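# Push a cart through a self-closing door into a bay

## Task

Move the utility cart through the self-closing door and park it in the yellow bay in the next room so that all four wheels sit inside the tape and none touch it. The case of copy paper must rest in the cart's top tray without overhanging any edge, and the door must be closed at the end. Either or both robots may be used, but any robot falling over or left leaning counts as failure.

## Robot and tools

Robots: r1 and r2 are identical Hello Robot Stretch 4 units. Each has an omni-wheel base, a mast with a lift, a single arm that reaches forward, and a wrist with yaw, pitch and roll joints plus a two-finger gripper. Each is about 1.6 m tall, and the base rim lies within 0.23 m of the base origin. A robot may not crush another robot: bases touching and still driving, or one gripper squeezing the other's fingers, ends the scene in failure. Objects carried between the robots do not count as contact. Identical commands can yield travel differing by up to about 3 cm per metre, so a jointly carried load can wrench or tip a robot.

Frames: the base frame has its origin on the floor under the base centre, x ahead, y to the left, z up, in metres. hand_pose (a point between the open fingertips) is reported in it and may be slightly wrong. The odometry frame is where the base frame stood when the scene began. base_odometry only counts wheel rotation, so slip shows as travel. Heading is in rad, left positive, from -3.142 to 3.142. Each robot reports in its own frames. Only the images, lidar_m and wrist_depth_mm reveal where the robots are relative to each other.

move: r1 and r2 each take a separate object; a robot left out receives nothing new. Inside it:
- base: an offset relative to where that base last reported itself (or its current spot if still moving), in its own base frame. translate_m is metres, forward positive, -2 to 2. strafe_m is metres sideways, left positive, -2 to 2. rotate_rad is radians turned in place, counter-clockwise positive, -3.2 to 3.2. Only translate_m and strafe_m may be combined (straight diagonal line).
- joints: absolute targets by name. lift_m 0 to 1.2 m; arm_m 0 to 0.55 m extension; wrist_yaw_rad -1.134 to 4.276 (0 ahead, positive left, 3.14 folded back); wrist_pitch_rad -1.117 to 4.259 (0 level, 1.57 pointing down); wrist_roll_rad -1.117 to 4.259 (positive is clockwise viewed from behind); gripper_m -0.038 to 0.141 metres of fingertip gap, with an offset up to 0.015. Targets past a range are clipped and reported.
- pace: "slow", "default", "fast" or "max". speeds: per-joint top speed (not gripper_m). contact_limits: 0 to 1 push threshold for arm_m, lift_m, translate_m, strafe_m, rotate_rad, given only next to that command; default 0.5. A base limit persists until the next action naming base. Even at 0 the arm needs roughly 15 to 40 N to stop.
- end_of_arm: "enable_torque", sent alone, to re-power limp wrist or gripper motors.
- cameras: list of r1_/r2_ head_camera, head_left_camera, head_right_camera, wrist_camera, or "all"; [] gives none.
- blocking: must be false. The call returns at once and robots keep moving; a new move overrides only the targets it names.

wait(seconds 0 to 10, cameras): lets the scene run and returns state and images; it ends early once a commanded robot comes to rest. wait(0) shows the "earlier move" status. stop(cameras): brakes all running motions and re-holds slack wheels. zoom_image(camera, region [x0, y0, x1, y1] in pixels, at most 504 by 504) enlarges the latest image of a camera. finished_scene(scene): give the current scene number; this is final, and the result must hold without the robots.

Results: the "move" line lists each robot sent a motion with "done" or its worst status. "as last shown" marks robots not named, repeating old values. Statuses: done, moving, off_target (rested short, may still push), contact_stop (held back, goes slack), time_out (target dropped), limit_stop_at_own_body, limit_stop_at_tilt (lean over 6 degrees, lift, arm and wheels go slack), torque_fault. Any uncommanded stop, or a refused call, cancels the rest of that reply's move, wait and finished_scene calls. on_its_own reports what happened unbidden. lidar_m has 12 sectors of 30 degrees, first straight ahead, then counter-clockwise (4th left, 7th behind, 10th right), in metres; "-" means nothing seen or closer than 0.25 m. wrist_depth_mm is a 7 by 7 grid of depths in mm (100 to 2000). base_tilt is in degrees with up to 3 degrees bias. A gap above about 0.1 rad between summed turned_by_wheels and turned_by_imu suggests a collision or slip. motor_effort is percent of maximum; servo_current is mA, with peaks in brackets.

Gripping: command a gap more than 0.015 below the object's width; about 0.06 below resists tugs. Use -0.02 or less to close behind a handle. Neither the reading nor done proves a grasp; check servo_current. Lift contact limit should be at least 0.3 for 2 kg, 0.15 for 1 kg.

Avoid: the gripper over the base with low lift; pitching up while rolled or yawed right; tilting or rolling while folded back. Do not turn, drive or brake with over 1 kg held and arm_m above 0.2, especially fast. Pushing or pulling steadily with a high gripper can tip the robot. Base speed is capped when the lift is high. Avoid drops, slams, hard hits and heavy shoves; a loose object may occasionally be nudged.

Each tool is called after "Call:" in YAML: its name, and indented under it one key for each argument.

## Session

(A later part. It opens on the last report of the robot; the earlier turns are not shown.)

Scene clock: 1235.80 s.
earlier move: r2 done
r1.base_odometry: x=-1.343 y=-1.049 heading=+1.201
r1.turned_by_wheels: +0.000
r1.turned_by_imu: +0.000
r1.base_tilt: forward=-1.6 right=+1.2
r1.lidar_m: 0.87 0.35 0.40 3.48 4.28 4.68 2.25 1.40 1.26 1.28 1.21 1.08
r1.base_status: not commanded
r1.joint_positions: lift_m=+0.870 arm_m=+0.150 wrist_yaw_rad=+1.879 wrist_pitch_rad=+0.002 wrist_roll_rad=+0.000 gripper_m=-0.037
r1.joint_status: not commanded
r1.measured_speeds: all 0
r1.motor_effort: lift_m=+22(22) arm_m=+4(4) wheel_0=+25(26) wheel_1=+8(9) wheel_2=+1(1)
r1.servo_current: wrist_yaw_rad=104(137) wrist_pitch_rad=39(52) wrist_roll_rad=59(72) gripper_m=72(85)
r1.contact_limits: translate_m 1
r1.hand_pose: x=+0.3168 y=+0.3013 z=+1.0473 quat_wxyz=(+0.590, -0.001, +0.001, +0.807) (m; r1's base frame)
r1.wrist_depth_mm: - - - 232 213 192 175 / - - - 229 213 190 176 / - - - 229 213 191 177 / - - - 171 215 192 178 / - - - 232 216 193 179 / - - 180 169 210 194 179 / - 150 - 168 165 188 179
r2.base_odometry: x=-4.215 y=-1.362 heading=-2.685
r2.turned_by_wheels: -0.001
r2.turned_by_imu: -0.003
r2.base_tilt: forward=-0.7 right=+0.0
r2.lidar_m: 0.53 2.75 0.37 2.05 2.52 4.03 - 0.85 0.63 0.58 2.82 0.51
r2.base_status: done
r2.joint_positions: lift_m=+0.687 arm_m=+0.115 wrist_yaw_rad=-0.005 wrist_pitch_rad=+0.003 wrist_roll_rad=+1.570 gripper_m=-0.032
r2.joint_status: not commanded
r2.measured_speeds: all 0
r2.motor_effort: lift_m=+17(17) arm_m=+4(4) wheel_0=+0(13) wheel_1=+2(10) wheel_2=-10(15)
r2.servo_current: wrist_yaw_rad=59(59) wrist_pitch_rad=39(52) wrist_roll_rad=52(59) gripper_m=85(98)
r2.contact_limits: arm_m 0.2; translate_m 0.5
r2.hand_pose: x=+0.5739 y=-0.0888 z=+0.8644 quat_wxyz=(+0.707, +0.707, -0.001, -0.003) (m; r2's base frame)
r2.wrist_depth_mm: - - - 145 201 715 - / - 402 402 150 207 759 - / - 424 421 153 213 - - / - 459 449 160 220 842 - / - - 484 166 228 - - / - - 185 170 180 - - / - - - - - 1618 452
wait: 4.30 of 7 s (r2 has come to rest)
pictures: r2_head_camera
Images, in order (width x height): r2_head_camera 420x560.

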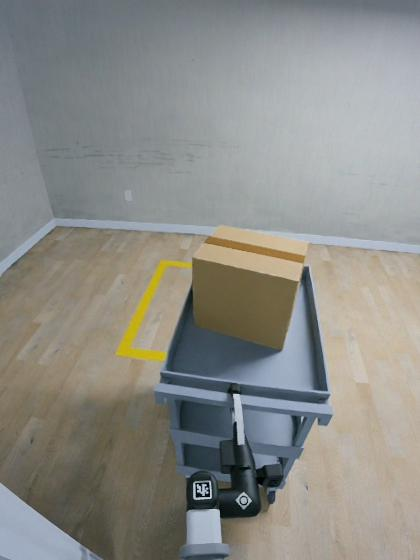

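Call:
move:
  blocking: false
  r2: {"base":{"translate_m":0.12,"strafe_m":-0.2},"pace":"slow","contact_limits":{"translate_m":0.5}}
  cameras: []

Call:
wait:
  seconds: 5
  cameras: []

Call:
move:
  blocking: false
  r2: {"base":{"translate_m":0.3,"strafe_m":0.06},"pace":"slow","contact_limits":{"translate_m":0.5}}
  cameras: []

Call:
wait:
  seconds: 7
  cameras: ["r2_head_camera"]

Scene clock: 1245.20 s.
move: r2 moving
r1: as last shown
r1.lidar_m: 0.85 0.35 0.41 3.49 4.31 4.69 2.24 1.40 1.24 1.28 1.21 1.08
r1.motor_effort: lift_m=+22(22) arm_m=+4(4) wheel_0=+25(25) wheel_1=+9(9) wheel_2=+1(1)
r1.servo_current: wrist_yaw_rad=117(124) wrist_pitch_rad=39(46) wrist_roll_rad=46(52) gripper_m=72(78)
r1.contact_limits: translate_m 1
r1.wrist_depth_mm: - - - 230 213 191 176 / - - - 229 213 190 176 / - - - 229 214 191 177 / - - - 171 216 191 178 / - - - 232 216 193 178 / - - 180 169 210 193 179 / - 150 - 168 165 187 180
r2.base_odometry: x=-4.226 y=-1.356 heading=-2.685
r2.turned_by_wheels: +0.000
r2.turned_by_imu: +0.000
r2.base_tilt: forward=-0.7 right=+0.1
r2.lidar_m: 0.53 2.74 0.39 2.26 2.54 4.05 - 0.83 0.58 0.57 2.80 0.52
r2.base_status: translate_m moving; strafe_m moving
r2.joint_positions: lift_m=+0.687 arm_m=+0.115 wrist_yaw_rad=-0.004 wrist_pitch_rad=+0.003 wrist_roll_rad=+1.570 gripper_m=-0.032
r2.joint_status: not commanded
r2.measured_speeds: translate_m=+0.024 strafe_m=-0.042 rotate_rad=+0.001 lift_m=+0.000 arm_m=+0.000 wrist_yaw_rad=+0.014 wrist_pitch_rad=+0.000 wrist_roll_rad=+0.000
r2.motor_effort: lift_m=+17(17) arm_m=+4(4) wheel_0=+9(9) wheel_1=-6(8) wheel_2=-11(14)
r2.servo_current: wrist_yaw_rad=46(59) wrist_pitch_rad=46(46) wrist_roll_rad=59(59) gripper_m=85(91)
r2.contact_limits: arm_m 0.2; translate_m 0.5
r2.hand_pose: x=+0.5739 y=-0.0887 z=+0.8644 quat_wxyz=(+0.707, +0.707, -0.001, -0.003) (m; r2's base frame)
r2.wrist_depth_mm: - - - 143 198 691 - / - 397 402 148 205 750 - / - 424 421 153 211 - - / - 459 445 158 220 831 - / - - 480 165 227 - - / - - 184 170 179 549 - / - - - - - 1537 455
pictures: none
No camera images: "cameras" was empty.

Scene clock: 1248.30 s.
earlier move: r2 done
r1.base_odometry: x=-1.343 y=-1.049 heading=+1.201
r1.turned_by_wheels: +0.000
r1.turned_by_imu: +0.000
r1.base_tilt: forward=-1.6 right=+1.2
r1.lidar_m: 0.86 0.37 0.39 3.48 4.26 4.70 2.24 1.38 1.25 1.27 1.19 1.09
r1.base_status: not commanded
r1.joint_positions: lift_m=+0.870 arm_m=+0.150 wrist_yaw_rad=+1.879 wrist_pitch_rad=+0.002 wrist_roll_rad=+0.000 gripper_m=-0.037
r1.joint_status: not commanded
r1.measured_speeds: all 0
r1.on_its_own: wrist_yaw_rad is at rest, and its servo_current (117 mA) is outside its rest range (0 to 104 mA)
r1.motor_effort: lift_m=+22(22) arm_m=+3(4) wheel_0=+25(26) wheel_1=+8(9) wheel_2=+1(1)
r1.servo_current: wrist_yaw_rad=117(130) wrist_pitch_rad=39(52) wrist_roll_rad=46(72) gripper_m=72(78)
r1.contact_limits: translate_m 1
r1.hand_pose: x=+0.3168 y=+0.3013 z=+1.0473 quat_wxyz=(+0.590, -0.001, +0.001, +0.807) (m; r1's base frame)
r1.wrist_depth_mm: - - - 232 213 191 175 / - - - 228 212 190 177 / - - - 229 214 191 178 / - - - 171 216 192 178 / - - - 231 216 193 179 / - - 180 169 211 193 179 / - 150 - 167 165 189 179
r2.base_odometry: x=-4.411 y=-1.236 heading=-2.685
r2.turned_by_wheels: +0.001
r2.turned_by_imu: +0.003
r2.base_tilt: forward=-0.7 right=+0.0
r2.lidar_m: 0.50 2.96 0.56 0.54 2.72 4.34 - 0.58 0.41 0.44 2.58 0.54
r2.base_status: done
r2.joint_positions: lift_m=+0.687 arm_m=+0.115 wrist_yaw_rad=+0.005 wrist_pitch_rad=+0.003 wrist_roll_rad=+1.570 gripper_m=-0.032
r2.joint_status: not commanded
r2.measured_speeds: all 0
r2.motor_effort: lift_m=+17(17) arm_m=+3(4) wheel_0=+9(18) wheel_1=-2(8) wheel_2=-2(14)
r2.servo_current: wrist_yaw_rad=46(65) wrist_pitch_rad=39(46) wrist_roll_rad=52(59) gripper_m=85(98)
r2.contact_limits: arm_m 0.2; translate_m 0.5
r2.hand_pose: x=+0.5747 y=-0.0860 z=+0.8644 quat_wxyz=(+0.707, +0.707, +0.003, +0.001) (m; r2's base frame)
r2.wrist_depth_mm: - - - 170 230 1661 1138 / - - - 170 229 1464 - / - - 433 170 230 842 - / - 442 442 230 232 831 - / - 462 455 171 231 831 - / - - 186 171 178 - - / - - 488 - 234 1576 -
wait: 3.10 of 5 s (r2 has come to rest)
pictures: none
No camera images: "cameras" was empty.

Scene clock: 1248.80 s.
move: r2 moving
r1.base_odometry: x=-1.343 y=-1.049 heading=+1.201
r1.turned_by_wheels: +0.000
r1.turned_by_imu: +0.000
r1.base_tilt: forward=-1.6 right=+1.2
r1.lidar_m: 0.86 0.37 0.39 3.44 4.31 4.67 2.21 1.41 1.26 1.28 1.22 1.07
r1.base_status: not commanded
r1.joint_positions: lift_m=+0.870 arm_m=+0.150 wrist_yaw_rad=+1.879 wrist_pitch_rad=+0.002 wrist_roll_rad=+0.000 gripper_m=-0.037
r1.joint_status: not commanded
r1.measured_speeds: all 0
r1.motor_effort: lift_m=+22(22) arm_m=+3(4) wheel_0=+25(25) wheel_1=+9(9) wheel_2=+1(1)
r1.servo_current: wrist_yaw_rad=117(124) wrist_pitch_rad=39(46) wrist_roll_rad=46(52) gripper_m=72(78)
r1.contact_limits: translate_m 1
r1.hand_pose: x=+0.3168 y=+0.3013 z=+1.0473 quat_wxyz=(+0.590, -0.001, +0.001, +0.807) (m; r1's base frame)
r1.wrist_depth_mm: - - - 230 213 192 176 / - - - 229 213 190 177 / - - - 229 214 191 177 / - - - 171 216 192 178 / - - - 232 216 193 179 / - - 180 168 210 195 179 / - 150 - 168 165 188 179
r2.base_odometry: x=-4.421 y=-1.244 heading=-2.685
r2.turned_by_wheels: +0.000
r2.turned_by_imu: +0.000
r2.base_tilt: forward=-0.7 right=+0.1
r2.lidar_m: 0.52 2.92 0.60 0.53 2.70 4.34 - 0.57 0.41 0.44 2.59 0.54
r2.base_status: translate_m moving; strafe_m moving
r2.joint_positions: lift_m=+0.687 arm_m=+0.115 wrist_yaw_rad=+0.001 wrist_pitch_rad=+0.003 wrist_roll_rad=+1.570 gripper_m=-0.032
r2.joint_status: not commanded
r2.measured_speeds: translate_m=+0.048 strafe_m=+0.010 rotate_rad=-0.005 lift_m=+0.000 arm_m=+0.000 wrist_yaw_rad=-0.029 wrist_pitch_rad=+0.000 wrist_roll_rad=+0.000
r2.motor_effort: lift_m=+17(17) arm_m=+4(4) wheel_0=+7(13) wheel_1=+7(9) wheel_2=-12(13)
r2.servo_current: wrist_yaw_rad=52(59) wrist_pitch_rad=39(46) wrist_roll_rad=46(52) gripper_m=91(98)
r2.contact_limits: arm_m 0.2; translate_m 0.5
r2.hand_pose: x=+0.5744 y=-0.0870 z=+0.8644 quat_wxyz=(+0.707, +0.707, +0.002, -0.001) (m; r2's base frame)
r2.wrist_depth_mm: - - - 174 236 1618 1205 / - - - 173 234 1537 - / - - 433 173 233 809 - / - 445 442 232 232 842 - / - 462 455 172 232 820 - / - - 185 171 179 - - / - - 484 - 230 1618 -
pictures: none
No camera images: "cameras" was empty.

Scene clock: 1252.63 s.
earlier move: r2 done
r1.base_odometry: x=-1.343 y=-1.049 heading=+1.201
r1.turned_by_wheels: +0.000
r1.turned_by_imu: +0.000
r1.base_tilt: forward=-1.6 right=+1.2
r1.lidar_m: 0.87 0.37 0.39 3.48 4.31 4.68 2.22 1.39 1.26 1.28 1.21 1.08
r1.base_status: not commanded
r1.joint_positions: lift_m=+0.870 arm_m=+0.150 wrist_yaw_rad=+1.879 wrist_pitch_rad=+0.002 wrist_roll_rad=+0.000 gripper_m=-0.037
r1.joint_status: not commanded
r1.measured_speeds: all 0
r1.motor_effort: lift_m=+22(22) arm_m=+4(4) wheel_0=+25(26) wheel_1=+8(9) wheel_2=+1(1)
r1.servo_current: wrist_yaw_rad=104(124) wrist_pitch_rad=33(52) wrist_roll_rad=52(59) gripper_m=78(85)
r1.contact_limits: translate_m 1
r1.hand_pose: x=+0.3168 y=+0.3013 z=+1.0473 quat_wxyz=(+0.590, -0.001, +0.001, +0.807) (m; r1's base frame)
r1.wrist_depth_mm: - - - 231 213 192 176 / - - - 229 213 190 176 / - - - 229 213 191 177 / - - - 171 215 193 178 / - - - 231 216 192 178 / - - 180 168 209 193 179 / - 150 - 168 165 188 179
r2.base_odometry: x=-4.653 y=-1.422 heading=-2.685
r2.turned_by_wheels: +0.000
r2.turned_by_imu: -0.001
r2.base_tilt: forward=-0.7 right=+0.1
r2.lidar_m: 0.51 2.83 2.33 0.54 0.51 4.14 - 0.64 0.60 2.43 2.70 0.52
r2.base_status: done
r2.joint_positions: lift_m=+0.687 arm_m=+0.115 wrist_yaw_rad=-0.006 wrist_pitch_rad=+0.003 wrist_roll_rad=+1.570 gripper_m=-0.032
r2.joint_status: not commanded
r2.measured_speeds: all 0
r2.motor_effort: lift_m=+17(17) arm_m=+3(4) wheel_0=+0(13) wheel_1=+4(9) wheel_2=-9(17)
r2.servo_current: wrist_yaw_rad=52(59) wrist_pitch_rad=39(52) wrist_roll_rad=39(65) gripper_m=91(98)
r2.contact_limits: arm_m 0.2; translate_m 0.5
r2.hand_pose: x=+0.5737 y=-0.0892 z=+0.8644 quat_wxyz=(+0.707, +0.707, -0.001, -0.003) (m; r2's base frame)
r2.wrist_depth_mm: - - - 146 201 750 - / - 530 402 151 208 - - / - 424 418 154 214 - - / - 455 445 161 220 820 - / - - 480 167 228 - - / - - 185 171 178 549 - / - - - - - 1576 484
wait: 3.83 of 7 s (r2 has come to rest)
pictures: r2_head_camera
Images, in order (width x height): r2_head_camera 420x560.

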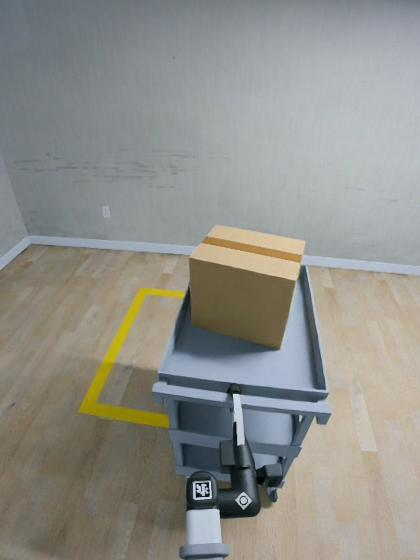

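Call:
wait:
  seconds: 0
  cameras: ["r2_head_right_camera","r2_head_left_camera"]

Call:
zoom_image:
  camera: "r2_head_right_camera"
  region: [100, 240, 340, 480]

Scene clock: 1259.03 s.
r1.base_odometry: x=-1.343 y=-1.049 heading=+1.201
r1.turned_by_wheels: +0.000
r1.turned_by_imu: +0.000
r1.base_tilt: forward=-1.6 right=+1.2
r1.lidar_m: 0.87 0.36 0.39 3.47 4.29 4.67 2.24 1.42 1.26 1.27 1.21 1.09
r1.base_status: not commanded
r1.joint_positions: lift_m=+0.870 arm_m=+0.150 wrist_yaw_rad=+1.879 wrist_pitch_rad=+0.002 wrist_roll_rad=+0.000 gripper_m=-0.037
r1.joint_status: not commanded
r1.measured_speeds: all 0
r1.on_its_own: wrist_yaw_rad is at rest, and its servo_current (111 mA) is outside its rest range (0 to 104 mA)
r1.motor_effort: lift_m=+22(22) arm_m=+4(4) wheel_0=+25(26) wheel_1=+8(9) wheel_2=+1(1)
r1.servo_current: wrist_yaw_rad=111(124) wrist_pitch_rad=39(52) wrist_roll_rad=65(59) gripper_m=78(85)
r1.contact_limits: translate_m 1
r1.hand_pose: x=+0.3168 y=+0.3013 z=+1.0473 quat_wxyz=(+0.590, -0.001, +0.001, +0.807) (m; r1's base frame)
r1.wrist_depth_mm: - - - 231 213 192 176 / - - - 227 213 189 177 / - - - 230 213 192 177 / - - - 171 216 192 178 / - - - 231 216 192 179 / - - 180 169 210 195 179 / - 150 - 168 165 188 180
r2.base_odometry: x=-4.653 y=-1.422 heading=-2.685
r2.turned_by_wheels: +0.000
r2.turned_by_imu: +0.000
r2.base_tilt: forward=-0.7 right=+0.1
r2.lidar_m: 0.54 2.83 2.33 0.52 0.51 4.14 - 0.63 0.61 2.44 2.73 0.52
r2.base_status: done
r2.joint_positions: lift_m=+0.687 arm_m=+0.115 wrist_yaw_rad=-0.006 wrist_pitch_rad=+0.003 wrist_roll_rad=+1.570 gripper_m=-0.032
r2.joint_status: not commanded
r2.measured_speeds: all 0
r2.motor_effort: lift_m=+17(17) arm_m=+4(4) wheel_0=+0(13) wheel_1=+4(9) wheel_2=-9(17)
r2.servo_current: wrist_yaw_rad=65(59) wrist_pitch_rad=39(52) wrist_roll_rad=46(65) gripper_m=91(98)
r2.contact_limits: arm_m 0.2; translate_m 0.5
r2.hand_pose: x=+0.5737 y=-0.0892 z=+0.8644 quat_wxyz=(+0.707, +0.707, -0.001, -0.003) (m; r2's base frame)
r2.wrist_depth_mm: - - - 146 203 741 - / - 530 407 151 208 - - / - 424 418 154 214 - - / - 455 445 160 220 820 - / - - 480 166 227 - - / - - 185 170 178 549 - / - - - - - 1576 484
pictures: r2_head_left_camera, r2_head_right_camera
Images, in order (width x height): r2_head_left_camera 420x672, r2_head_right_camera 420x672.

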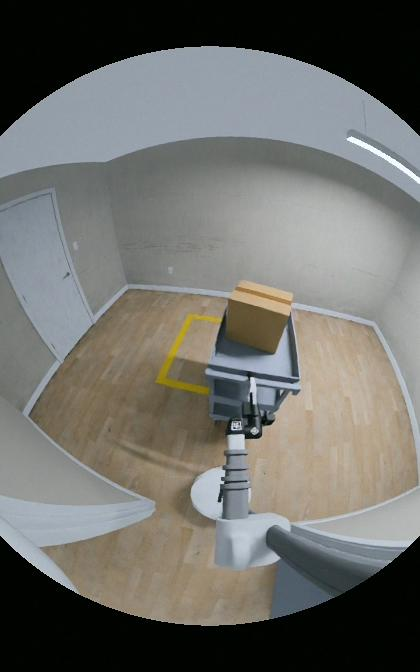

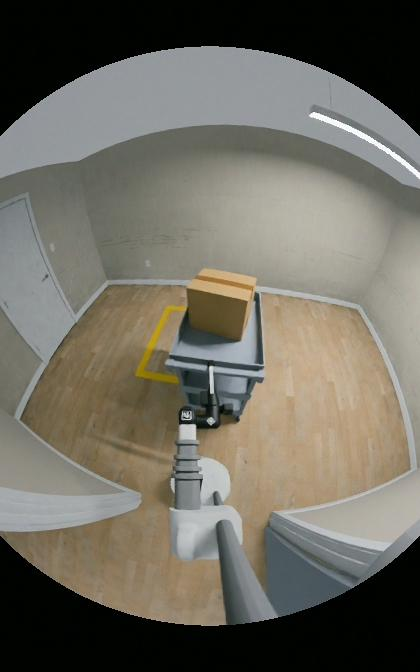

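Scaled by 2.100 from the camera's 420x672 image, which has a finer 600x960 frame.

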